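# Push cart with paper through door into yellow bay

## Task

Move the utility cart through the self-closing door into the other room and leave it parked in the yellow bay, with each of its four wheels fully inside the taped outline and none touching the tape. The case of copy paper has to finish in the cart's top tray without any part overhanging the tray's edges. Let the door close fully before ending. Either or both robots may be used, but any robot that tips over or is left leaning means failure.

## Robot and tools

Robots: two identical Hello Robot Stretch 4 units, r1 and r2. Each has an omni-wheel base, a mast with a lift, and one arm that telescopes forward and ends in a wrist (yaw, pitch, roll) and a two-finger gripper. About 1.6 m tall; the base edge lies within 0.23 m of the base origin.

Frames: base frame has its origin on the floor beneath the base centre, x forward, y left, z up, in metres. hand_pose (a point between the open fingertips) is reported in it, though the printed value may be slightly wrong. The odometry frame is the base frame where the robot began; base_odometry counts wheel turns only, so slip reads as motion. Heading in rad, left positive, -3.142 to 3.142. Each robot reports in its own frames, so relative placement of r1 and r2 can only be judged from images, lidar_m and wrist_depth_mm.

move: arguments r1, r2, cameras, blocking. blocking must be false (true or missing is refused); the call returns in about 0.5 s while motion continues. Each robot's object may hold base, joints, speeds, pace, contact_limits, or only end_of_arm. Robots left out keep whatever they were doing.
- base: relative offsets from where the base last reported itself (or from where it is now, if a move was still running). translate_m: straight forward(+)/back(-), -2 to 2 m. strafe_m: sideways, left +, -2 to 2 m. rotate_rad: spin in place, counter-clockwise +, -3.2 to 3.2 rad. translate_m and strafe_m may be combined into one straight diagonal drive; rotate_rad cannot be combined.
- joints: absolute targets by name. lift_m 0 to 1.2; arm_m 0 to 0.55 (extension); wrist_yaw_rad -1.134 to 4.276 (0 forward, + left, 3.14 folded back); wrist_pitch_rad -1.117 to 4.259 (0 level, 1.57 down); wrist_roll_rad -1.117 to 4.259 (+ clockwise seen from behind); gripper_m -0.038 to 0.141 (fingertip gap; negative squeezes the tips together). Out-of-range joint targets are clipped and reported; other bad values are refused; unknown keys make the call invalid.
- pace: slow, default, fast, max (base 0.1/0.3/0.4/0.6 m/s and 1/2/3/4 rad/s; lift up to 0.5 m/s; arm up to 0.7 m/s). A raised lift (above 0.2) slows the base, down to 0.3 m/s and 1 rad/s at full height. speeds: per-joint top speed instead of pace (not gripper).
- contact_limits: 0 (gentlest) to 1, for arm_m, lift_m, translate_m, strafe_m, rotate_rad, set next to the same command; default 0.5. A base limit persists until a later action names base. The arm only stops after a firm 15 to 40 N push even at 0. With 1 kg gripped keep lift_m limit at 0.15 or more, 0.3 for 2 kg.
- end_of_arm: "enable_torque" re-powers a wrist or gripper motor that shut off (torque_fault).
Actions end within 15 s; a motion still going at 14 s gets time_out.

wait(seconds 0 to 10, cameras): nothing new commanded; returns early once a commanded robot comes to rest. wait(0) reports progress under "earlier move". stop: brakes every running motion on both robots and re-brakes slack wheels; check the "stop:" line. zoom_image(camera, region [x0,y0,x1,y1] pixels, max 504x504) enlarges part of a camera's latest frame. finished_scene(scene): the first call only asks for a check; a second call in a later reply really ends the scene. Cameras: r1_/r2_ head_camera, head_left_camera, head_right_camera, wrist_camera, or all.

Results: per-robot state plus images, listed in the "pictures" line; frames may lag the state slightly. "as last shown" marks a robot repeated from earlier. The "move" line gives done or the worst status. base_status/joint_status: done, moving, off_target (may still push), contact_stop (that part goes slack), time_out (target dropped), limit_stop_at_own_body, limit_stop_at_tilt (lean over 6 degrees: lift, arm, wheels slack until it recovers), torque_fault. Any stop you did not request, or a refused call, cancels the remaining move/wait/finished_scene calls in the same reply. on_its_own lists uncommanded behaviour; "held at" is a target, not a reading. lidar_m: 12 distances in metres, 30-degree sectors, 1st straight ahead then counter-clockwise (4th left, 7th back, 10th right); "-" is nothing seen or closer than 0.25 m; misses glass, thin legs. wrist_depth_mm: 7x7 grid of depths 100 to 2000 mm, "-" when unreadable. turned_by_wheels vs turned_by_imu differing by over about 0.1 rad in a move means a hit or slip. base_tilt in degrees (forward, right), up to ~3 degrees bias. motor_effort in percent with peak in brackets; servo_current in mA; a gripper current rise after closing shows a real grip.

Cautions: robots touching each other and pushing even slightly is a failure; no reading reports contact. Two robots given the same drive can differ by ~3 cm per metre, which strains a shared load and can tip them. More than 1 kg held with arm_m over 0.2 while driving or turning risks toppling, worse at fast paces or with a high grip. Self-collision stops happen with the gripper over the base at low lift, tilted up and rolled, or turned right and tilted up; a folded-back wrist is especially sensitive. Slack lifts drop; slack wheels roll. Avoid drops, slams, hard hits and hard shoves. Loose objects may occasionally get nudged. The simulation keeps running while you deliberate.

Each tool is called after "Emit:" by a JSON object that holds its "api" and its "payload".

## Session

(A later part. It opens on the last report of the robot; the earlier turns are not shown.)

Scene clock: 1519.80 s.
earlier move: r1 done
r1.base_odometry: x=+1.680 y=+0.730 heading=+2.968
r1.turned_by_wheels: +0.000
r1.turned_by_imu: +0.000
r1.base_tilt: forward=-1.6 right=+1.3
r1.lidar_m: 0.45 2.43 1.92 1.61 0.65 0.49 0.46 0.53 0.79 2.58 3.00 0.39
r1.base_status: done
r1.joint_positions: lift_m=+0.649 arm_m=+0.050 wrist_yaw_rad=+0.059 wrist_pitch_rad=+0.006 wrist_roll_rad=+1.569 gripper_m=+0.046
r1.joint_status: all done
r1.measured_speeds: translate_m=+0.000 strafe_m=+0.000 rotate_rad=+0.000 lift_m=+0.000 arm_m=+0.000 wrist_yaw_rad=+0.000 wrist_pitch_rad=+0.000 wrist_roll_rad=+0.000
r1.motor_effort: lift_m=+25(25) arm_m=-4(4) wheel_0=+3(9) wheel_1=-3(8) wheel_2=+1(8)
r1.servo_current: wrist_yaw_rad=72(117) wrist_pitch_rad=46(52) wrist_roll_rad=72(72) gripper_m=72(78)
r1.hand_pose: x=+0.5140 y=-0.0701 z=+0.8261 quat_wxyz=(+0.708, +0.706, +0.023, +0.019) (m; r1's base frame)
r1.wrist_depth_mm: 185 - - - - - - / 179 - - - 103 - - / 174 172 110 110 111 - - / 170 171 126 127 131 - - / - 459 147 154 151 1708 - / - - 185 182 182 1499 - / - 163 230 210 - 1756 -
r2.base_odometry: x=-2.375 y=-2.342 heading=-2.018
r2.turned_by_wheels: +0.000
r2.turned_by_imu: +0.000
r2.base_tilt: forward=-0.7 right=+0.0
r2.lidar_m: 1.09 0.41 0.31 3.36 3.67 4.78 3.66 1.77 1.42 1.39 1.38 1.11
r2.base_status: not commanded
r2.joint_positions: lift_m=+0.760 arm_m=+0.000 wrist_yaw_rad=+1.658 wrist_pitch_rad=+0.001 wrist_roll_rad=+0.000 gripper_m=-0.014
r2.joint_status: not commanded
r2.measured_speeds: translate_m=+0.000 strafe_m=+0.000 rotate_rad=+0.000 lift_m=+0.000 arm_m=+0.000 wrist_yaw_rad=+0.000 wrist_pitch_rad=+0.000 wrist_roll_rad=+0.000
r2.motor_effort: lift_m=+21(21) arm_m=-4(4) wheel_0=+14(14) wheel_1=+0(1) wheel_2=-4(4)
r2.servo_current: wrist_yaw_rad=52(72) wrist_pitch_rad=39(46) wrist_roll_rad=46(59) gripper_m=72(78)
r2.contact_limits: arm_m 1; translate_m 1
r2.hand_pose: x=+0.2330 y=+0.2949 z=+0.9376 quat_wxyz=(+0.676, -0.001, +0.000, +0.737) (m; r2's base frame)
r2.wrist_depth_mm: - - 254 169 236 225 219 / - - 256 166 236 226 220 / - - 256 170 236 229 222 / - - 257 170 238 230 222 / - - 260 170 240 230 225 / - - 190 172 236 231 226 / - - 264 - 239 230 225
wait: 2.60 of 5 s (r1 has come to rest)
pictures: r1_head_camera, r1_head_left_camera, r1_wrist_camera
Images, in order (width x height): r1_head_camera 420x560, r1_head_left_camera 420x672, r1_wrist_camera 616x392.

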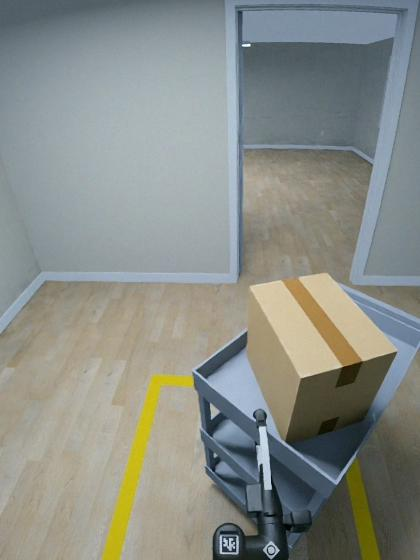

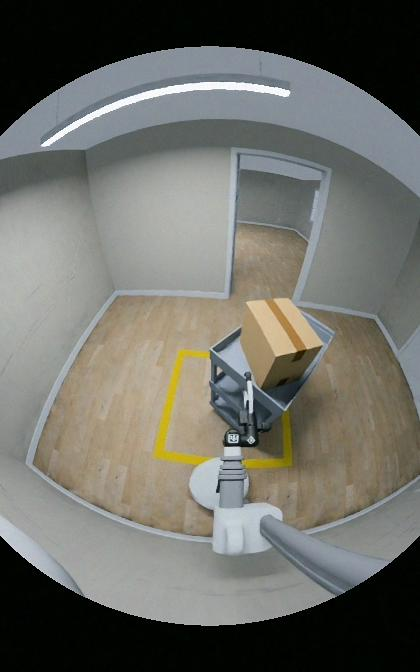

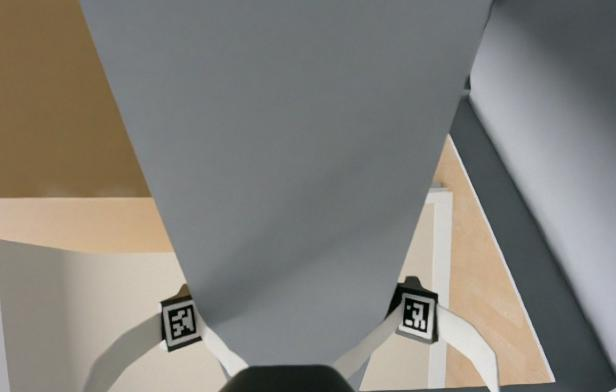

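Emit:
{"api": "move", "payload": {"blocking": false, "cameras": [], "r1": {"joints": {"gripper_m": 0.141}}}}

Emit:
{"api": "wait", "payload": {"seconds": 3, "cameras": ["r1_wrist_camera", "r1_head_camera"]}}

Scene clock: 1612.60 s.
move: r1 moving
r1.base_odometry: x=+1.680 y=+0.730 heading=+2.968
r1.turned_by_wheels: +0.000
r1.turned_by_imu: +0.000
r1.base_tilt: forward=-1.6 right=+1.2
r1.lidar_m: 0.45 2.39 1.91 1.61 0.67 0.50 0.48 0.52 0.77 2.58 3.03 0.38
r1.base_status: not commanded
r1.joint_positions: lift_m=+0.649 arm_m=+0.050 wrist_yaw_rad=+0.061 wrist_pitch_rad=+0.006 wrist_roll_rad=+1.569 gripper_m=+0.064
r1.joint_status: gripper_m moving
r1.measured_speeds: translate_m=+0.000 strafe_m=+0.000 rotate_rad=+0.000 lift_m=+0.000 arm_m=+0.000 wrist_yaw_rad=+0.009 wrist_pitch_rad=+0.000 wrist_roll_rad=+0.000
r1.motor_effort: lift_m=+25(25) arm_m=-3(4) wheel_0=+3(4) wheel_1=-3(3) wheel_2=+0(1)
r1.servo_current: wrist_yaw_rad=52(65) wrist_pitch_rad=52(52) wrist_roll_rad=52(59) gripper_m=65(72)
r1.hand_pose: x=+0.5141 y=-0.0696 z=+0.8261 quat_wxyz=(+0.708, +0.706, +0.024, +0.020) (m; r1's base frame)
r1.wrist_depth_mm: 189 - - - - - - / 183 - - - 104 - - / 177 176 112 112 113 - - / 174 174 128 130 130 - - / - - 151 153 154 1661 - / - - 185 187 184 1430 - / - - 253 216 - 1576 -
r2.base_odometry: x=-2.375 y=-2.342 heading=-2.018
r2.turned_by_wheels: +0.000
r2.turned_by_imu: +0.000
r2.base_tilt: forward=-0.7 right=+0.0
r2.lidar_m: 1.09 0.45 0.32 3.37 3.69 4.75 3.68 1.74 1.42 1.39 1.40 1.11
r2.base_status: not commanded
r2.joint_positions: lift_m=+0.760 arm_m=+0.000 wrist_yaw_rad=+1.658 wrist_pitch_rad=+0.001 wrist_roll_rad=+0.000 gripper_m=-0.014
r2.joint_status: not commanded
r2.measured_speeds: translate_m=+0.000 strafe_m=+0.000 rotate_rad=+0.000 lift_m=+0.000 arm_m=+0.000 wrist_yaw_rad=+0.000 wrist_pitch_rad=+0.000 wrist_roll_rad=+0.000
r2.motor_effort: lift_m=+21(21) arm_m=-4(4) wheel_0=+13(14) wheel_1=+0(0) wheel_2=-4(4)
r2.servo_current: wrist_yaw_rad=65(72) wrist_pitch_rad=39(46) wrist_roll_rad=39(52) gripper_m=59(78)
r2.contact_limits: arm_m 1; translate_m 1
r2.hand_pose: x=+0.2330 y=+0.2949 z=+0.9376 quat_wxyz=(+0.676, -0.001, +0.000, +0.737) (m; r2's base frame)
r2.wrist_depth_mm: - - 255 168 236 226 219 / - - 256 166 236 225 220 / - - 256 170 236 229 221 / - - 258 170 237 229 223 / - - 260 170 241 229 224 / - - 190 171 236 230 224 / - - 263 - 239 229 225
pictures: none
No camera images: "cameras" was empty.

Scene clock: 1614.03 s.
earlier move: r1 done
r1.base_odometry: x=+1.680 y=+0.730 heading=+2.968
r1.turned_by_wheels: +0.000
r1.turned_by_imu: +0.000
r1.base_tilt: forward=-1.6 right=+1.3
r1.lidar_m: 0.46 2.42 1.93 1.62 0.67 0.49 0.47 0.51 0.77 2.60 3.01 0.39
r1.base_status: not commanded
r1.joint_positions: lift_m=+0.649 arm_m=+0.050 wrist_yaw_rad=+0.064 wrist_pitch_rad=+0.006 wrist_roll_rad=+1.569 gripper_m=+0.141
r1.joint_status: all done
r1.measured_speeds: translate_m=+0.000 strafe_m=+0.000 rotate_rad=+0.000 lift_m=+0.000 arm_m=+0.000 wrist_yaw_rad=+0.000 wrist_pitch_rad=+0.000 wrist_roll_rad=+0.000
r1.motor_effort: lift_m=+25(25) arm_m=-4(4) wheel_0=+4(4) wheel_1=-3(3) wheel_2=+0(1)
r1.servo_current: wrist_yaw_rad=39(65) wrist_pitch_rad=46(52) wrist_roll_rad=52(65) gripper_m=46(98)
r1.hand_pose: x=+0.5143 y=-0.0687 z=+0.8261 quat_wxyz=(+0.708, +0.706, +0.025, +0.021) (m; r1's base frame)
r1.wrist_depth_mm: 191 - - - - - - / 187 186 - 105 104 - - / 180 179 113 114 115 - - / 178 178 131 132 134 - - / - 455 153 156 158 1661 - / - 209 180 192 186 196 - / - - - 149 - 1661 -
r2.base_odometry: x=-2.375 y=-2.342 heading=-2.018
r2.turned_by_wheels: +0.000
r2.turned_by_imu: +0.000
r2.base_tilt: forward=-0.7 right=+0.0
r2.lidar_m: 1.11 0.46 0.29 3.33 3.70 4.78 3.66 1.75 1.40 1.40 1.40 1.11
r2.base_status: not commanded
r2.joint_positions: lift_m=+0.760 arm_m=+0.000 wrist_yaw_rad=+1.658 wrist_pitch_rad=+0.001 wrist_roll_rad=+0.000 gripper_m=-0.014
r2.joint_status: not commanded
r2.measured_speeds: translate_m=+0.000 strafe_m=+0.000 rotate_rad=+0.000 lift_m=+0.000 arm_m=+0.000 wrist_yaw_rad=+0.000 wrist_pitch_rad=+0.000 wrist_roll_rad=+0.000
r2.motor_effort: lift_m=+21(21) arm_m=-4(4) wheel_0=+13(14) wheel_1=+0(1) wheel_2=-4(4)
r2.servo_current: wrist_yaw_rad=65(72) wrist_pitch_rad=39(46) wrist_roll_rad=39(52) gripper_m=72(78)
r2.contact_limits: arm_m 1; translate_m 1
r2.hand_pose: x=+0.2330 y=+0.2949 z=+0.9376 quat_wxyz=(+0.676, -0.001, +0.000, +0.737) (m; r2's base frame)
r2.wrist_depth_mm: - - 254 169 235 225 220 / - - 255 166 236 227 220 / - - 257 170 236 228 221 / - - 258 170 237 229 223 / - - 260 170 239 230 224 / - - 190 172 236 231 224 / - - 264 - 240 230 227
wait: 1.43 of 3 s (r1 has come to rest)
pictures: r1_head_camera, r1_wrist_camera
Images, in order (width x height): r1_head_camera 420x560, r1_wrist_camera 616x392.

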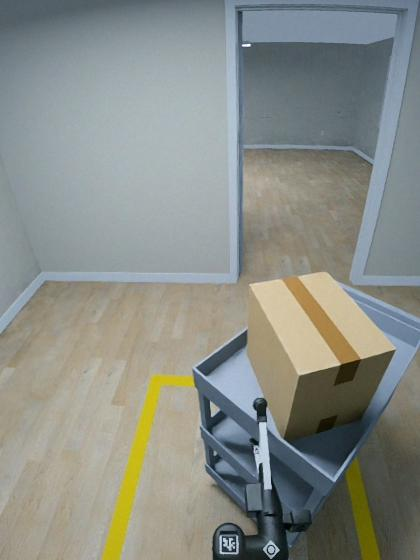

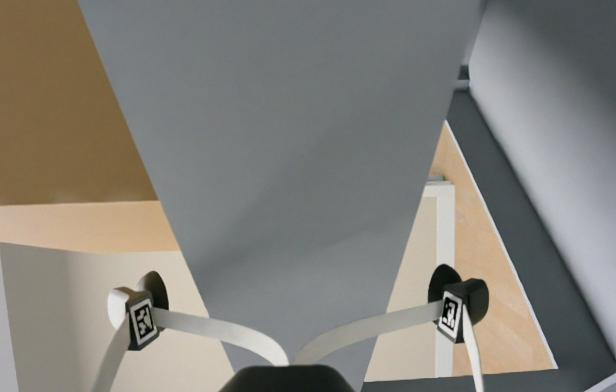

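Emit:
{"api": "move", "payload": {"blocking": false, "cameras": [], "r1": {"base": {"translate_m": -0.10}, "joints": {"arm_m": 0.0}, "pace": "slow"}}}

Emit:
{"api": "wait", "payload": {"seconds": 3, "cameras": ["r1_wrist_camera", "r1_head_camera"]}}

Emit:
{"api": "move", "payload": {"blocking": false, "cameras": ["r1_wrist_camera"], "r1": {"joints": {"lift_m": 0.85, "wrist_yaw_rad": 0.0}}}}

Scene clock: 1631.50 s.
move: r1 moving
r1.base_odometry: x=+1.692 y=+0.728 heading=+2.967
r1.turned_by_wheels: +0.000
r1.turned_by_imu: -0.001
r1.base_tilt: forward=-1.6 right=+1.3
r1.lidar_m: 0.47 2.43 1.91 1.57 0.61 0.47 0.46 0.51 0.76 2.53 3.02 0.39
r1.base_status: translate_m moving
r1.joint_positions: lift_m=+0.649 arm_m=+0.037 wrist_yaw_rad=+0.064 wrist_pitch_rad=+0.006 wrist_roll_rad=+1.569 gripper_m=+0.141
r1.joint_status: arm_m moving
r1.measured_speeds: translate_m=-0.049 strafe_m=+0.000 rotate_rad=-0.004 lift_m=+0.000 arm_m=-0.049 wrist_yaw_rad=+0.000 wrist_pitch_rad=+0.000 wrist_roll_rad=+0.000
r1.motor_effort: lift_m=+25(25) arm_m=-5(7) wheel_0=-7(7) wheel_1=-2(5) wheel_2=+6(6)
r1.servo_current: wrist_yaw_rad=72(72) wrist_pitch_rad=46(52) wrist_roll_rad=46(52) gripper_m=39(46)
r1.hand_pose: x=+0.5018 y=-0.0687 z=+0.8261 quat_wxyz=(+0.708, +0.706, +0.025, +0.021) (m; r1's base frame)
r1.wrist_depth_mm: 215 108 107 106 105 - - / 211 206 118 119 120 - - / 203 202 134 135 136 - - / 200 200 154 156 158 1863 - / - - 190 186 195 1661 - / - 210 207 227 210 196 - / - - - 142 - 1618 -
r2.base_odometry: x=-2.375 y=-2.342 heading=-2.018
r2.turned_by_wheels: +0.000
r2.turned_by_imu: +0.000
r2.base_tilt: forward=-0.7 right=+0.0
r2.lidar_m: 1.10 0.43 0.31 3.35 3.67 4.78 3.65 1.78 1.40 1.38 1.42 1.12
r2.base_status: not commanded
r2.joint_positions: lift_m=+0.760 arm_m=+0.000 wrist_yaw_rad=+1.658 wrist_pitch_rad=+0.001 wrist_roll_rad=+0.000 gripper_m=-0.014
r2.joint_status: not commanded
r2.measured_speeds: translate_m=+0.000 strafe_m=+0.000 rotate_rad=+0.000 lift_m=+0.000 arm_m=+0.000 wrist_yaw_rad=+0.000 wrist_pitch_rad=+0.000 wrist_roll_rad=+0.000
r2.motor_effort: lift_m=+21(21) arm_m=-4(4) wheel_0=+13(14) wheel_1=+0(1) wheel_2=-3(4)
r2.servo_current: wrist_yaw_rad=59(72) wrist_pitch_rad=39(46) wrist_roll_rad=52(59) gripper_m=72(78)
r2.contact_limits: arm_m 1; translate_m 1
r2.hand_pose: x=+0.2330 y=+0.2949 z=+0.9376 quat_wxyz=(+0.676, -0.001, +0.000, +0.737) (m; r2's base frame)
r2.wrist_depth_mm: - - 254 169 234 225 219 / - - 255 166 236 226 220 / - - 257 170 237 228 222 / - - 258 170 238 229 222 / - - 260 170 240 230 224 / - - 190 171 236 231 224 / - - 263 - 240 229 226
pictures: none
No camera images: "cameras" was empty.

Scene clock: 1633.30 s.
earlier move: r1 done
r1.base_odometry: x=+1.778 y=+0.713 heading=+2.967
r1.turned_by_wheels: +0.000
r1.turned_by_imu: +0.000
r1.base_tilt: forward=-1.6 right=+1.3
r1.lidar_m: 0.52 2.55 1.94 1.31 0.54 0.39 0.36 0.42 0.58 2.12 3.00 0.47
r1.base_status: done
r1.joint_positions: lift_m=+0.649 arm_m=+0.000 wrist_yaw_rad=+0.064 wrist_pitch_rad=+0.006 wrist_roll_rad=+1.569 gripper_m=+0.141
r1.joint_status: all done
r1.measured_speeds: translate_m=+0.000 strafe_m=+0.000 rotate_rad=+0.000 lift_m=+0.000 arm_m=+0.000 wrist_yaw_rad=+0.000 wrist_pitch_rad=+0.000 wrist_roll_rad=+0.000
r1.motor_effort: lift_m=+25(25) arm_m=-5(8) wheel_0=-4(8) wheel_1=-4(7) wheel_2=+3(7)
r1.servo_current: wrist_yaw_rad=46(72) wrist_pitch_rad=46(59) wrist_roll_rad=39(72) gripper_m=46(52)
r1.hand_pose: x=+0.4644 y=-0.0687 z=+0.8261 quat_wxyz=(+0.708, +0.706, +0.025, +0.021) (m; r1's base frame)
r1.wrist_depth_mm: 349 351 202 200 206 208 208 / 336 340 334 219 221 220 - / 329 330 325 249 - - - / 324 336 327 287 - - - / - - - 342 - - - / - 209 - 421 - 193 - / - - - 142 - 1661 -
r2.base_odometry: x=-2.375 y=-2.342 heading=-2.018
r2.turned_by_wheels: +0.000
r2.turned_by_imu: +0.000
r2.base_tilt: forward=-0.7 right=+0.0
r2.lidar_m: 1.09 0.44 0.31 3.34 3.68 4.76 3.67 1.76 1.42 1.39 1.42 1.10
r2.base_status: not commanded
r2.joint_positions: lift_m=+0.760 arm_m=+0.000 wrist_yaw_rad=+1.658 wrist_pitch_rad=+0.001 wrist_roll_rad=+0.000 gripper_m=-0.014
r2.joint_status: not commanded
r2.measured_speeds: translate_m=+0.000 strafe_m=+0.000 rotate_rad=+0.000 lift_m=+0.000 arm_m=+0.000 wrist_yaw_rad=+0.000 wrist_pitch_rad=+0.000 wrist_roll_rad=+0.000
r2.motor_effort: lift_m=+21(21) arm_m=-4(4) wheel_0=+14(14) wheel_1=+0(1) wheel_2=-4(4)
r2.servo_current: wrist_yaw_rad=65(72) wrist_pitch_rad=39(46) wrist_roll_rad=33(59) gripper_m=78(78)
r2.contact_limits: arm_m 1; translate_m 1
r2.hand_pose: x=+0.2330 y=+0.2949 z=+0.9376 quat_wxyz=(+0.676, -0.001, +0.000, +0.737) (m; r2's base frame)
r2.wrist_depth_mm: - - 254 169 235 225 219 / - - 255 166 236 226 220 / - - 256 169 236 228 222 / - - 258 170 238 229 223 / - - 259 171 240 230 224 / - - 189 172 237 230 224 / - - 262 - 239 230 226
wait: 1.80 of 3 s (r1 has come to rest)
pictures: r1_head_camera, r1_wrist_camera
Images, in order (width x height): r1_head_camera 420x560, r1_wrist_camera 616x392.

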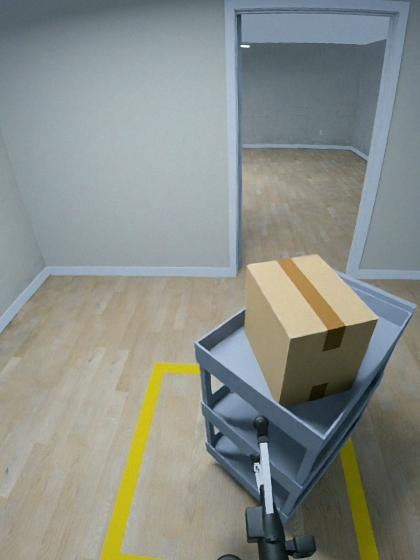

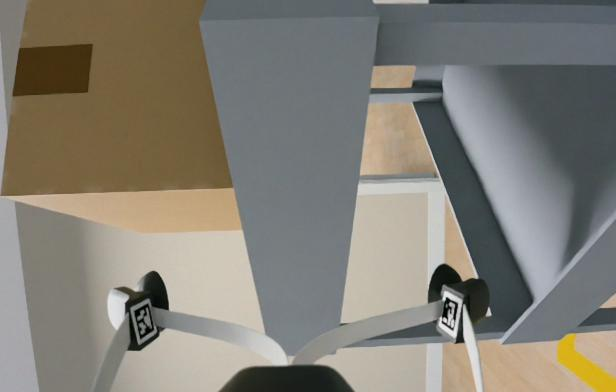

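Scene clock: 1633.80 s.
move: r1 moving
r1.base_odometry: x=+1.778 y=+0.713 heading=+2.967
r1.turned_by_wheels: +0.000
r1.turned_by_imu: +0.000
r1.base_tilt: forward=-1.6 right=+1.3
r1.lidar_m: 0.54 2.52 1.91 1.30 0.53 0.40 0.39 0.43 0.62 2.11 2.99 0.46
r1.base_status: not commanded
r1.joint_positions: lift_m=+0.687 arm_m=+0.000 wrist_yaw_rad=+0.003 wrist_pitch_rad=+0.006 wrist_roll_rad=+1.569 gripper_m=+0.141
r1.joint_status: lift_m moving; wrist_yaw_rad moving
r1.measured_speeds: translate_m=+0.000 strafe_m=+0.000 rotate_rad=+0.000 lift_m=+0.146 arm_m=+0.000 wrist_yaw_rad=+0.000 wrist_pitch_rad=+0.000 wrist_roll_rad=+0.000
r1.motor_effort: lift_m=+25(28) arm_m=-5(5) wheel_0=-3(3) wheel_1=-3(4) wheel_2=+3(3)
r1.servo_current: wrist_yaw_rad=46(78) wrist_pitch_rad=52(52) wrist_roll_rad=26(65) gripper_m=46(46)
r1.hand_pose: x=+0.4596 y=-0.0867 z=+0.8640 quat_wxyz=(+0.708, +0.706, +0.003, -0.001) (m; r1's base frame)
r1.wrist_depth_mm: - 377 379 233 232 750 - / - 362 364 216 217 226 221 / - 347 347 242 244 - - / 336 336 338 283 286 - - / - - 585 325 345 1921 - / - 210 - 399 359 193 - / - - - 142 - 1708 -
r2.base_odometry: x=-2.375 y=-2.342 heading=-2.018
r2.turned_by_wheels: +0.000
r2.turned_by_imu: +0.000
r2.base_tilt: forward=-0.7 right=+0.0
r2.lidar_m: 1.09 0.45 0.32 3.35 3.70 4.78 3.69 1.76 1.40 1.40 1.41 1.13
r2.base_status: not commanded
r2.joint_positions: lift_m=+0.760 arm_m=+0.000 wrist_yaw_rad=+1.658 wrist_pitch_rad=+0.001 wrist_roll_rad=+0.000 gripper_m=-0.014
r2.joint_status: not commanded
r2.measured_speeds: translate_m=+0.000 strafe_m=+0.000 rotate_rad=+0.000 lift_m=+0.000 arm_m=+0.000 wrist_yaw_rad=+0.000 wrist_pitch_rad=+0.000 wrist_roll_rad=+0.000
r2.motor_effort: lift_m=+21(21) arm_m=-4(4) wheel_0=+14(14) wheel_1=+0(1) wheel_2=-4(4)
r2.servo_current: wrist_yaw_rad=52(65) wrist_pitch_rad=39(46) wrist_roll_rad=59(59) gripper_m=78(78)
r2.contact_limits: arm_m 1; translate_m 1
r2.hand_pose: x=+0.2330 y=+0.2949 z=+0.9376 quat_wxyz=(+0.676, -0.001, +0.000, +0.737) (m; r2's base frame)
r2.wrist_depth_mm: - - 255 169 235 226 219 / - - 255 166 235 227 220 / - - 257 169 236 229 222 / - - 258 170 238 229 222 / - - 259 171 239 231 224 / - - 190 171 236 231 224 / - - 263 - 240 229 225
pictures: r1_wrist_camera
Images, in order (width x height): r1_wrist_camera 616x392.

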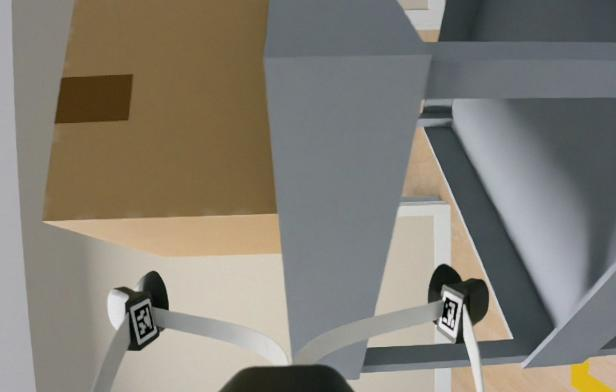

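Emit:
{"api": "move", "payload": {"blocking": false, "cameras": ["r1_head_camera", "r1_head_right_camera", "r1_head_left_camera"]}}

Scene clock: 1655.80 s.
earlier move: r1 done
r1.base_odometry: x=+1.778 y=+0.713 heading=+2.967
r1.turned_by_wheels: +0.000
r1.turned_by_imu: +0.000
r1.base_tilt: forward=-1.6 right=+1.3
r1.lidar_m: 0.52 2.54 1.93 1.27 0.54 0.38 0.37 0.38 0.63 2.13 3.00 0.45
r1.base_status: not commanded
r1.joint_positions: lift_m=+0.850 arm_m=+0.000 wrist_yaw_rad=+0.003 wrist_pitch_rad=+0.006 wrist_roll_rad=+1.569 gripper_m=+0.141
r1.joint_status: all done
r1.measured_speeds: translate_m=+0.000 strafe_m=+0.000 rotate_rad=+0.000 lift_m=+0.000 arm_m=+0.000 wrist_yaw_rad=+0.000 wrist_pitch_rad=+0.000 wrist_roll_rad=+0.000
r1.motor_effort: lift_m=+25(28) arm_m=-5(5) wheel_0=-3(4) wheel_1=-3(4) wheel_2=+3(3)
r1.servo_current: wrist_yaw_rad=39(78) wrist_pitch_rad=46(59) wrist_roll_rad=39(65) gripper_m=46(46)
r1.hand_pose: x=+0.4596 y=-0.0867 z=+1.0261 quat_wxyz=(+0.708, +0.706, +0.003, -0.001) (m; r1's base frame)
r1.wrist_depth_mm: - - - 379 379 379 249 / - - - 364 366 362 317 / - - - 349 351 349 250 / - - - 340 340 338 286 / - - - 627 554 345 338 / - 210 - - 609 197 1430 / - - - 149 - 508 -
r2.base_odometry: x=-2.375 y=-2.342 heading=-2.018
r2.turned_by_wheels: +0.000
r2.turned_by_imu: +0.001
r2.base_tilt: forward=-0.7 right=+0.1
r2.lidar_m: 1.08 0.45 0.31 3.34 3.68 4.78 3.66 1.75 1.41 1.39 1.39 1.12
r2.base_status: not commanded
r2.joint_positions: lift_m=+0.760 arm_m=+0.000 wrist_yaw_rad=+1.658 wrist_pitch_rad=+0.001 wrist_roll_rad=+0.000 gripper_m=-0.014
r2.joint_status: not commanded
r2.measured_speeds: translate_m=+0.000 strafe_m=+0.000 rotate_rad=+0.000 lift_m=+0.000 arm_m=+0.000 wrist_yaw_rad=+0.000 wrist_pitch_rad=+0.000 wrist_roll_rad=+0.000
r2.motor_effort: lift_m=+21(21) arm_m=-4(4) wheel_0=+14(14) wheel_1=+0(1) wheel_2=-3(4)
r2.servo_current: wrist_yaw_rad=52(72) wrist_pitch_rad=46(46) wrist_roll_rad=52(59) gripper_m=65(78)
r2.contact_limits: arm_m 1; translate_m 1
r2.hand_pose: x=+0.2330 y=+0.2949 z=+0.9376 quat_wxyz=(+0.676, -0.001, +0.000, +0.737) (m; r2's base frame)
r2.wrist_depth_mm: - - 255 169 235 225 220 / - - 256 166 235 226 220 / - - 257 169 236 229 222 / - - 258 170 239 229 223 / - - 259 170 241 230 224 / - - 190 172 236 230 224 / - - 263 - 239 230 226
pictures: r1_head_camera, r1_head_left_camera, r1_head_right_camera
Images, in order (width x height): r1_head_camera 420x560, r1_head_left_camera 420x672, r1_head_right_camera 420x672.

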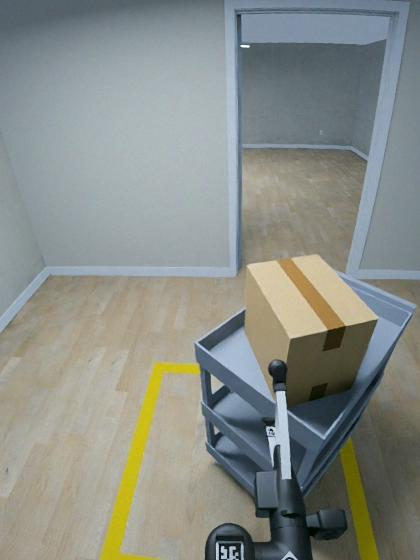

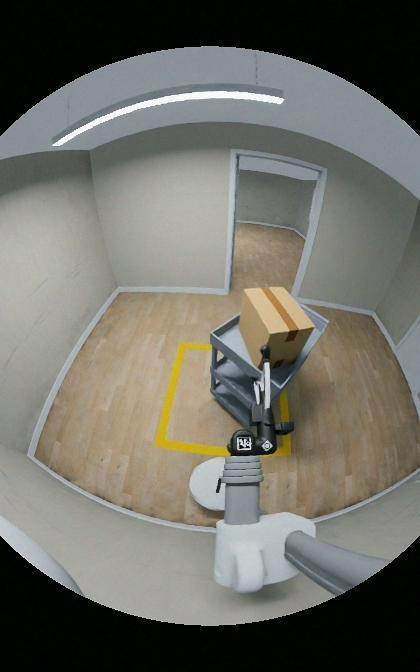

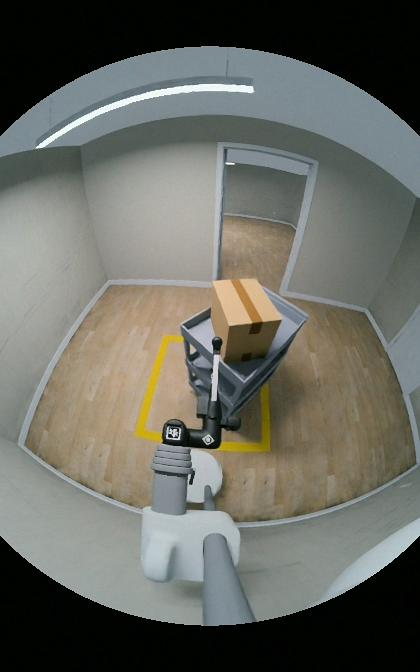

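Emit:
{"api": "move", "payload": {"blocking": false, "r1": {"base": {"translate_m": 0.40, "strafe_m": -1.25}, "pace": "default"}, "cameras": []}}

Emit:
{"api": "wait", "payload": {"seconds": 8, "cameras": ["r1_head_camera", "r1_head_left_camera"]}}

Scene clock: 1687.03 s.
move: r1 moving
r1.base_odometry: x=+1.774 y=+0.745 heading=+2.967
r1.turned_by_wheels: +0.000
r1.turned_by_imu: -0.001
r1.base_tilt: forward=-1.6 right=+1.3
r1.lidar_m: 0.51 2.51 1.94 1.34 0.56 0.40 0.39 0.41 0.64 2.16 2.99 0.47
r1.base_status: translate_m moving; strafe_m moving
r1.joint_positions: lift_m=+0.850 arm_m=+0.000 wrist_yaw_rad=+0.003 wrist_pitch_rad=+0.006 wrist_roll_rad=+1.569 gripper_m=+0.141
r1.joint_status: not commanded
r1.measured_speeds: translate_m=+0.037 strafe_m=-0.118 rotate_rad=-0.003 lift_m=+0.000 arm_m=+0.000 wrist_yaw_rad=+0.000 wrist_pitch_rad=+0.000 wrist_roll_rad=+0.000
r1.motor_effort: lift_m=+25(25) arm_m=-5(5) wheel_0=+8(10) wheel_1=-7(10) wheel_2=-5(5)
r1.servo_current: wrist_yaw_rad=33(72) wrist_pitch_rad=39(52) wrist_roll_rad=46(65) gripper_m=33(46)
r1.hand_pose: x=+0.4596 y=-0.0867 z=+1.0261 quat_wxyz=(+0.708, +0.706, +0.003, -0.001) (m; r1's base frame)
r1.wrist_depth_mm: - - - 373 375 375 265 / - - - 359 364 364 320 / - - - 347 347 347 338 / - - - 332 332 336 250 / - - - 384 399 327 296 / - 209 - - 621 206 373 / - - - 149 - 442 -
r2.base_odometry: x=-2.375 y=-2.342 heading=-2.018
r2.turned_by_wheels: +0.000
r2.turned_by_imu: +0.000
r2.base_tilt: forward=-0.7 right=+0.0
r2.lidar_m: 1.09 0.45 0.32 3.36 3.70 4.77 3.67 1.74 1.41 1.41 1.39 1.13
r2.base_status: not commanded
r2.joint_positions: lift_m=+0.760 arm_m=+0.000 wrist_yaw_rad=+1.658 wrist_pitch_rad=+0.001 wrist_roll_rad=+0.000 gripper_m=-0.014
r2.joint_status: not commanded
r2.measured_speeds: translate_m=+0.000 strafe_m=+0.000 rotate_rad=+0.000 lift_m=+0.000 arm_m=+0.000 wrist_yaw_rad=+0.000 wrist_pitch_rad=+0.000 wrist_roll_rad=+0.000
r2.motor_effort: lift_m=+21(21) arm_m=-4(4) wheel_0=+13(14) wheel_1=+0(1) wheel_2=-3(4)
r2.servo_current: wrist_yaw_rad=59(72) wrist_pitch_rad=46(46) wrist_roll_rad=52(52) gripper_m=72(72)
r2.contact_limits: arm_m 1; translate_m 1
r2.hand_pose: x=+0.2330 y=+0.2949 z=+0.9376 quat_wxyz=(+0.676, -0.001, +0.000, +0.737) (m; r2's base frame)
r2.wrist_depth_mm: - - 254 169 235 225 219 / - - 255 167 236 227 221 / - - 258 170 237 228 222 / - - 258 170 238 229 223 / - - 260 170 240 230 224 / - - 190 171 236 231 225 / - - 263 - 239 230 226
pictures: none
No camera images: "cameras" was empty.

Scene clock: 1692.37 s.
earlier move: r1 done
r1.base_odometry: x=+1.601 y=+2.013 heading=+2.967
r1.turned_by_wheels: +0.000
r1.turned_by_imu: -0.006
r1.base_tilt: forward=-1.6 right=+1.2
r1.lidar_m: 1.89 2.30 0.72 0.83 1.19 0.89 0.83 0.90 1.33 1.61 1.70 1.96
r1.base_status: done
r1.joint_positions: lift_m=+0.850 arm_m=+0.000 wrist_yaw_rad=+0.003 wrist_pitch_rad=+0.006 wrist_roll_rad=+1.569 gripper_m=+0.141
r1.joint_status: not commanded
r1.measured_speeds: translate_m=+0.000 strafe_m=+0.000 rotate_rad=+0.000 lift_m=+0.000 arm_m=+0.000 wrist_yaw_rad=+0.000 wrist_pitch_rad=+0.000 wrist_roll_rad=+0.000
r1.motor_effort: lift_m=+24(25) arm_m=-5(5) wheel_0=+2(12) wheel_1=+0(10) wheel_2=-2(6)
r1.servo_current: wrist_yaw_rad=46(72) wrist_pitch_rad=39(59) wrist_roll_rad=46(65) gripper_m=39(52)
r1.hand_pose: x=+0.4596 y=-0.0867 z=+1.0261 quat_wxyz=(+0.708, +0.706, +0.003, -0.001) (m; r1's base frame)
r1.wrist_depth_mm: - - - - - - 1430 / - - - - - 1708 1464 / - - - - - 1708 1464 / - - - - - 1661 1430 / - - - - - - 1499 / 1708 210 - - - 195 1464 / - - - 149 - - 1499
r2.base_odometry: x=-2.375 y=-2.342 heading=-2.018
r2.turned_by_wheels: +0.000
r2.turned_by_imu: +0.001
r2.base_tilt: forward=-0.7 right=+0.0
r2.lidar_m: 1.09 0.46 0.32 3.36 3.68 4.76 3.71 1.74 1.41 1.39 1.40 1.11
r2.base_status: not commanded
r2.joint_positions: lift_m=+0.760 arm_m=+0.000 wrist_yaw_rad=+1.658 wrist_pitch_rad=+0.001 wrist_roll_rad=+0.000 gripper_m=-0.014
r2.joint_status: not commanded
r2.measured_speeds: translate_m=+0.000 strafe_m=+0.000 rotate_rad=+0.000 lift_m=+0.000 arm_m=+0.000 wrist_yaw_rad=+0.000 wrist_pitch_rad=+0.000 wrist_roll_rad=+0.000
r2.motor_effort: lift_m=+21(21) arm_m=-4(4) wheel_0=+14(14) wheel_1=+0(1) wheel_2=-4(4)
r2.servo_current: wrist_yaw_rad=65(85) wrist_pitch_rad=46(46) wrist_roll_rad=52(59) gripper_m=72(78)
r2.contact_limits: arm_m 1; translate_m 1
r2.hand_pose: x=+0.2330 y=+0.2949 z=+0.9376 quat_wxyz=(+0.676, -0.001, +0.000, +0.737) (m; r2's base frame)
r2.wrist_depth_mm: - - 254 169 234 225 219 / - - 256 166 236 227 220 / - - 258 169 237 229 223 / - - 258 170 239 229 222 / - - 259 171 240 230 224 / - - 190 171 236 231 224 / - - 263 - 240 230 225
wait: 5.33 of 8 s (r1 has come to rest)
pictures: r1_head_camera, r1_head_left_camera
Images, in order (width x height): r1_head_camera 420x560, r1_head_left_camera 420x672.

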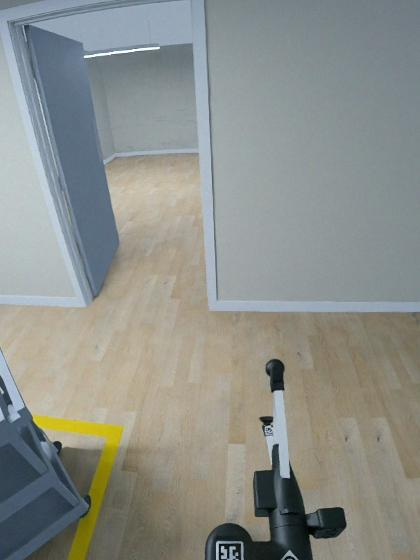

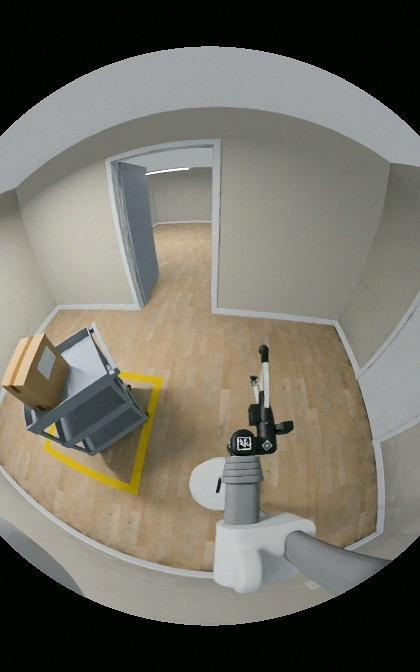

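Emit:
{"api": "move", "payload": {"blocking": false, "r1": {"base": {"rotate_rad": 1.047}, "pace": "default", "joints": {"lift_m": 0.75}}, "cameras": []}}

Emit:
{"api": "wait", "payload": {"seconds": 4, "cameras": ["r1_head_camera", "r1_head_left_camera", "r1_wrist_camera"]}}

Scene clock: 1701.17 s.
move: r1 moving
r1.base_odometry: x=+1.601 y=+2.013 heading=-3.064
r1.turned_by_wheels: +0.252
r1.turned_by_imu: +0.253
r1.base_tilt: forward=-1.6 right=+1.3
r1.lidar_m: 1.92 0.72 0.75 1.64 0.97 0.86 0.86 1.05 1.62 1.60 1.92 1.93
r1.base_status: rotate_rad moving
r1.joint_positions: lift_m=+0.813 arm_m=+0.000 wrist_yaw_rad=+0.002 wrist_pitch_rad=+0.006 wrist_roll_rad=+1.569 gripper_m=+0.141
r1.joint_status: lift_m moving
r1.measured_speeds: translate_m=-0.001 strafe_m=+0.000 rotate_rad=+0.975 lift_m=-0.146 arm_m=+0.000 wrist_yaw_rad=+0.000 wrist_pitch_rad=+0.000 wrist_roll_rad=+0.000
r1.motor_effort: lift_m=+12(24) arm_m=-4(5) wheel_0=-8(9) wheel_1=-6(7) wheel_2=-7(7)
r1.servo_current: wrist_yaw_rad=72(72) wrist_pitch_rad=52(52) wrist_roll_rad=33(59) gripper_m=33(46)
r1.hand_pose: x=+0.4596 y=-0.0868 z=+0.9892 quat_wxyz=(+0.708, +0.706, +0.003, -0.001) (m; r1's base frame)
r1.wrist_depth_mm: - - - - - - 1430 / - - - - - 1661 1397 / - - - - - 1661 1430 / 1661 - - - - - 1430 / 1708 - - - - 1921 1430 / 1808 198 - - - 196 1430 / 1863 1921 - 141 - 1921 1464
r2.base_odometry: x=-2.375 y=-2.342 heading=-2.018
r2.turned_by_wheels: +0.000
r2.turned_by_imu: +0.000
r2.base_tilt: forward=-0.7 right=+0.1
r2.lidar_m: 1.09 0.45 0.31 3.35 3.69 4.79 3.65 1.75 1.41 1.38 1.43 1.11
r2.base_status: not commanded
r2.joint_positions: lift_m=+0.760 arm_m=+0.000 wrist_yaw_rad=+1.658 wrist_pitch_rad=+0.001 wrist_roll_rad=+0.000 gripper_m=-0.014
r2.joint_status: not commanded
r2.measured_speeds: translate_m=+0.000 strafe_m=+0.000 rotate_rad=+0.000 lift_m=+0.000 arm_m=+0.000 wrist_yaw_rad=+0.000 wrist_pitch_rad=+0.000 wrist_roll_rad=+0.000
r2.motor_effort: lift_m=+21(21) arm_m=-3(4) wheel_0=+13(14) wheel_1=+0(1) wheel_2=-4(4)
r2.servo_current: wrist_yaw_rad=59(72) wrist_pitch_rad=39(46) wrist_roll_rad=46(59) gripper_m=65(72)
r2.contact_limits: arm_m 1; translate_m 1
r2.hand_pose: x=+0.2330 y=+0.2949 z=+0.9376 quat_wxyz=(+0.676, -0.001, +0.000, +0.737) (m; r2's base frame)
r2.wrist_depth_mm: - - 255 169 235 226 219 / - - 256 167 236 227 220 / - - 257 169 236 229 223 / - - 258 170 238 229 222 / - - 259 170 240 231 224 / - - 190 172 236 230 224 / - - 263 - 240 229 226
pictures: none
No camera images: "cameras" was empty.

Scene clock: 1702.40 s.
earlier move: r1 done
r1.base_odometry: x=+1.601 y=+2.013 heading=-2.269
r1.turned_by_wheels: +0.795
r1.turned_by_imu: +0.799
r1.base_tilt: forward=-1.6 right=+1.3
r1.lidar_m: 0.71 0.84 1.17 0.86 0.84 0.89 1.33 1.61 1.73 1.97 1.90 2.27
r1.base_status: done
r1.joint_positions: lift_m=+0.751 arm_m=+0.000 wrist_yaw_rad=+0.002 wrist_pitch_rad=+0.006 wrist_roll_rad=+1.569 gripper_m=+0.141
r1.joint_status: all done
r1.measured_speeds: translate_m=+0.000 strafe_m=+0.000 rotate_rad=+0.000 lift_m=+0.000 arm_m=+0.000 wrist_yaw_rad=+0.000 wrist_pitch_rad=+0.000 wrist_roll_rad=+0.000
r1.motor_effort: lift_m=+13(24) arm_m=-4(5) wheel_0=-3(10) wheel_1=+0(9) wheel_2=-2(8)
r1.servo_current: wrist_yaw_rad=33(72) wrist_pitch_rad=39(52) wrist_roll_rad=33(65) gripper_m=46(52)
r1.hand_pose: x=+0.4596 y=-0.0868 z=+0.9271 quat_wxyz=(+0.708, +0.706, +0.003, -0.001) (m; r1's base frame)
r1.wrist_depth_mm: - - - - - 1808 1308 / - - - - - 1863 1336 / - - - - - 1863 1336 / - - - - - 991 609 / - - - - 521 - - / - 211 809 788 535 193 - / - - - 142 - - -
r2.base_odometry: x=-2.375 y=-2.342 heading=-2.018
r2.turned_by_wheels: +0.000
r2.turned_by_imu: +0.000
r2.base_tilt: forward=-0.7 right=+0.1
r2.lidar_m: 1.10 0.44 0.32 3.33 3.69 4.77 3.70 1.74 1.41 1.38 1.40 1.12
r2.base_status: not commanded
r2.joint_positions: lift_m=+0.760 arm_m=+0.000 wrist_yaw_rad=+1.658 wrist_pitch_rad=+0.001 wrist_roll_rad=+0.000 gripper_m=-0.014
r2.joint_status: not commanded
r2.measured_speeds: translate_m=+0.000 strafe_m=+0.000 rotate_rad=+0.000 lift_m=+0.000 arm_m=+0.000 wrist_yaw_rad=+0.000 wrist_pitch_rad=+0.000 wrist_roll_rad=+0.000
r2.motor_effort: lift_m=+21(21) arm_m=-3(4) wheel_0=+14(14) wheel_1=+0(1) wheel_2=-4(4)
r2.servo_current: wrist_yaw_rad=59(72) wrist_pitch_rad=39(46) wrist_roll_rad=52(59) gripper_m=65(78)
r2.contact_limits: arm_m 1; translate_m 1
r2.hand_pose: x=+0.2330 y=+0.2949 z=+0.9376 quat_wxyz=(+0.676, -0.001, +0.000, +0.737) (m; r2's base frame)
r2.wrist_depth_mm: - - 254 169 235 225 218 / - - 254 167 236 228 220 / - - 257 169 236 228 221 / - - 259 170 238 229 223 / - - 260 170 240 230 224 / - - 190 171 236 231 224 / - - 263 - 240 231 225
wait: 1.23 of 4 s (r1 has come to rest)
pictures: r1_head_camera, r1_head_left_camera, r1_wrist_camera
Images, in order (width x height): r1_head_camera 420x560, r1_head_left_camera 420x672, r1_wrist_camera 616x392.

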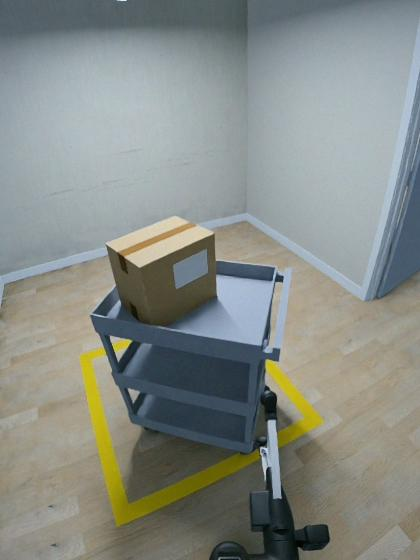

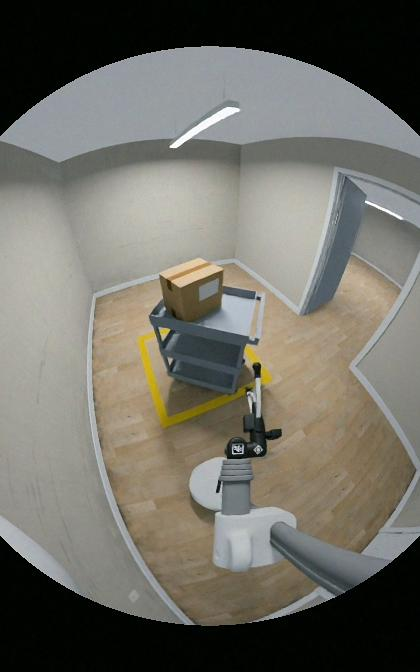

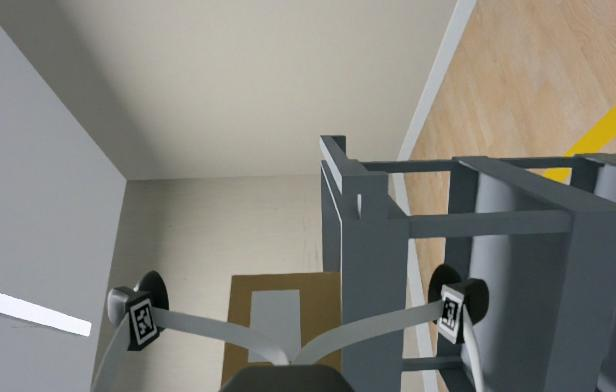

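Emit:
{"api": "zoom_image", "payload": {"camera": "r1_head_camera", "region": [60, 200, 340, 540]}}

Scaled by 1.482 from the camera's 420x560 image, which has a finer 600x800 frame.

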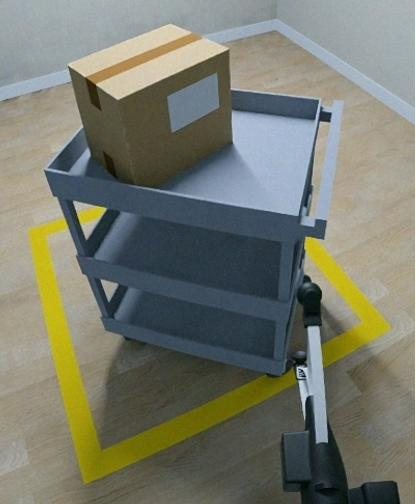

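Emit:
{"api": "move", "payload": {"blocking": false, "r1": {"base": {"translate_m": 0.12, "strafe_m": 0.09}, "pace": "default", "joints": {"lift_m": 0.649, "arm_m": 0.05}}, "cameras": []}}

Emit:
{"api": "wait", "payload": {"seconds": 4, "cameras": ["r1_head_camera", "r1_wrist_camera"]}}

Scene clock: 1788.10 s.
move: r1 moving
r1.base_odometry: x=+1.599 y=+1.979 heading=-2.269
r1.turned_by_wheels: +0.000
r1.turned_by_imu: +0.000
r1.base_tilt: forward=-1.6 right=+1.3
r1.lidar_m: 0.69 0.81 1.17 0.87 0.85 0.90 1.31 1.64 1.74 1.97 1.90 2.27
r1.base_status: translate_m moving; strafe_m moving
r1.joint_positions: lift_m=+0.713 arm_m=+0.042 wrist_yaw_rad=+0.002 wrist_pitch_rad=+0.006 wrist_roll_rad=+1.569 gripper_m=+0.141
r1.joint_status: lift_m moving; arm_m moving
r1.measured_speeds: translate_m=+0.106 strafe_m=+0.079 rotate_rad=-0.004 lift_m=-0.146 arm_m=+0.088 wrist_yaw_rad=+0.000 wrist_pitch_rad=+0.000 wrist_roll_rad=+0.000
r1.motor_effort: lift_m=+12(13) arm_m=+5(8) wheel_0=-3(5) wheel_1=+7(9) wheel_2=-7(10)
r1.servo_current: wrist_yaw_rad=46(59) wrist_pitch_rad=46(52) wrist_roll_rad=52(78) gripper_m=46(46)
r1.hand_pose: x=+0.5010 y=-0.0868 z=+0.8892 quat_wxyz=(+0.708, +0.706, +0.003, -0.001) (m; r1's base frame)
r1.wrist_depth_mm: - - - - - 1756 1229 / - - - - - 1756 1255 / - - - - - 1708 1281 / - - - - - 732 544 / - - - - 462 462 - / - 210 768 707 459 193 - / - - 661 142 - - -
r2.base_odometry: x=-2.375 y=-2.342 heading=-2.018
r2.turned_by_wheels: +0.000
r2.turned_by_imu: +0.000
r2.base_tilt: forward=-0.7 right=+0.0
r2.lidar_m: 1.08 0.46 0.31 3.34 3.68 4.81 3.70 1.79 1.41 1.40 1.37 1.11
r2.base_status: not commanded
r2.joint_positions: lift_m=+0.760 arm_m=+0.000 wrist_yaw_rad=+1.658 wrist_pitch_rad=+0.001 wrist_roll_rad=+0.000 gripper_m=-0.014
r2.joint_status: not commanded
r2.measured_speeds: translate_m=+0.000 strafe_m=+0.000 rotate_rad=+0.000 lift_m=+0.000 arm_m=+0.000 wrist_yaw_rad=+0.000 wrist_pitch_rad=+0.000 wrist_roll_rad=+0.000
r2.motor_effort: lift_m=+21(21) arm_m=-3(4) wheel_0=+14(14) wheel_1=+0(1) wheel_2=-4(4)
r2.servo_current: wrist_yaw_rad=78(78) wrist_pitch_rad=39(46) wrist_roll_rad=46(52) gripper_m=72(78)
r2.contact_limits: arm_m 1; translate_m 1
r2.hand_pose: x=+0.2330 y=+0.2949 z=+0.9376 quat_wxyz=(+0.676, -0.001, +0.000, +0.737) (m; r2's base frame)
r2.wrist_depth_mm: - - 254 169 234 226 218 / - - 256 166 235 227 220 / - - 256 169 236 229 222 / - - 258 170 239 229 223 / - - 259 170 240 229 224 / - - 190 172 236 232 224 / - - 263 - 239 229 226
pictures: none
No camera images: "cameras" was empty.

Scene clock: 1789.37 s.
earlier move: r1 done
r1.base_odometry: x=+1.593 y=+1.864 heading=-2.269
r1.turned_by_wheels: +0.000
r1.turned_by_imu: +0.000
r1.base_tilt: forward=-1.6 right=+1.3
r1.lidar_m: 0.63 0.75 1.15 0.87 0.80 0.90 1.27 1.76 1.89 1.99 1.93 0.61
r1.base_status: done
r1.joint_positions: lift_m=+0.650 arm_m=+0.050 wrist_yaw_rad=+0.002 wrist_pitch_rad=+0.006 wrist_roll_rad=+1.569 gripper_m=+0.141
r1.joint_status: all done
r1.measured_speeds: translate_m=+0.000 strafe_m=+0.000 rotate_rad=+0.000 lift_m=+0.000 arm_m=+0.000 wrist_yaw_rad=+0.000 wrist_pitch_rad=+0.000 wrist_roll_rad=+0.000
r1.motor_effort: lift_m=+13(14) arm_m=+5(8) wheel_0=-3(6) wheel_1=+1(9) wheel_2=-1(10)
r1.servo_current: wrist_yaw_rad=52(72) wrist_pitch_rad=46(52) wrist_roll_rad=59(78) gripper_m=39(46)
r1.hand_pose: x=+0.5094 y=-0.0868 z=+0.8261 quat_wxyz=(+0.708, +0.706, +0.003, -0.001) (m; r1's base frame)
r1.wrist_depth_mm: - - - - - 1661 1160 / - - - 330 - 1537 1160 / - - - 342 349 353 353 / - - - 349 - - - / - - 661 364 - - - / - 210 597 379 - 193 - / - 535 539 142 - - -
r2.base_odometry: x=-2.375 y=-2.342 heading=-2.018
r2.turned_by_wheels: +0.000
r2.turned_by_imu: +0.000
r2.base_tilt: forward=-0.7 right=+0.0
r2.lidar_m: 1.11 0.46 0.31 3.36 3.69 4.79 3.67 1.78 1.40 1.36 1.40 1.13
r2.base_status: not commanded
r2.joint_positions: lift_m=+0.760 arm_m=+0.000 wrist_yaw_rad=+1.658 wrist_pitch_rad=+0.001 wrist_roll_rad=+0.000 gripper_m=-0.014
r2.joint_status: not commanded
r2.measured_speeds: translate_m=+0.000 strafe_m=+0.000 rotate_rad=+0.000 lift_m=+0.000 arm_m=+0.000 wrist_yaw_rad=+0.000 wrist_pitch_rad=+0.000 wrist_roll_rad=+0.000
r2.motor_effort: lift_m=+21(21) arm_m=-4(4) wheel_0=+13(14) wheel_1=+0(1) wheel_2=-4(4)
r2.servo_current: wrist_yaw_rad=59(78) wrist_pitch_rad=39(46) wrist_roll_rad=46(65) gripper_m=72(78)
r2.contact_limits: arm_m 1; translate_m 1
r2.hand_pose: x=+0.2330 y=+0.2949 z=+0.9376 quat_wxyz=(+0.676, -0.001, +0.000, +0.737) (m; r2's base frame)
r2.wrist_depth_mm: - - 254 169 235 225 219 / - - 255 166 236 226 220 / - - 257 170 236 229 222 / - - 258 170 238 229 223 / - - 259 171 239 230 224 / - - 190 171 236 232 225 / - - 263 - 240 229 225
wait: 1.27 of 4 s (r1 has come to rest)
pictures: r1_head_camera, r1_wrist_camera
Images, in order (width x height): r1_head_camera 420x560, r1_wrist_camera 616x392.

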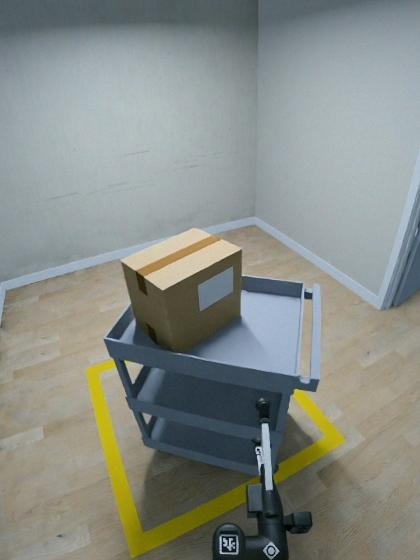

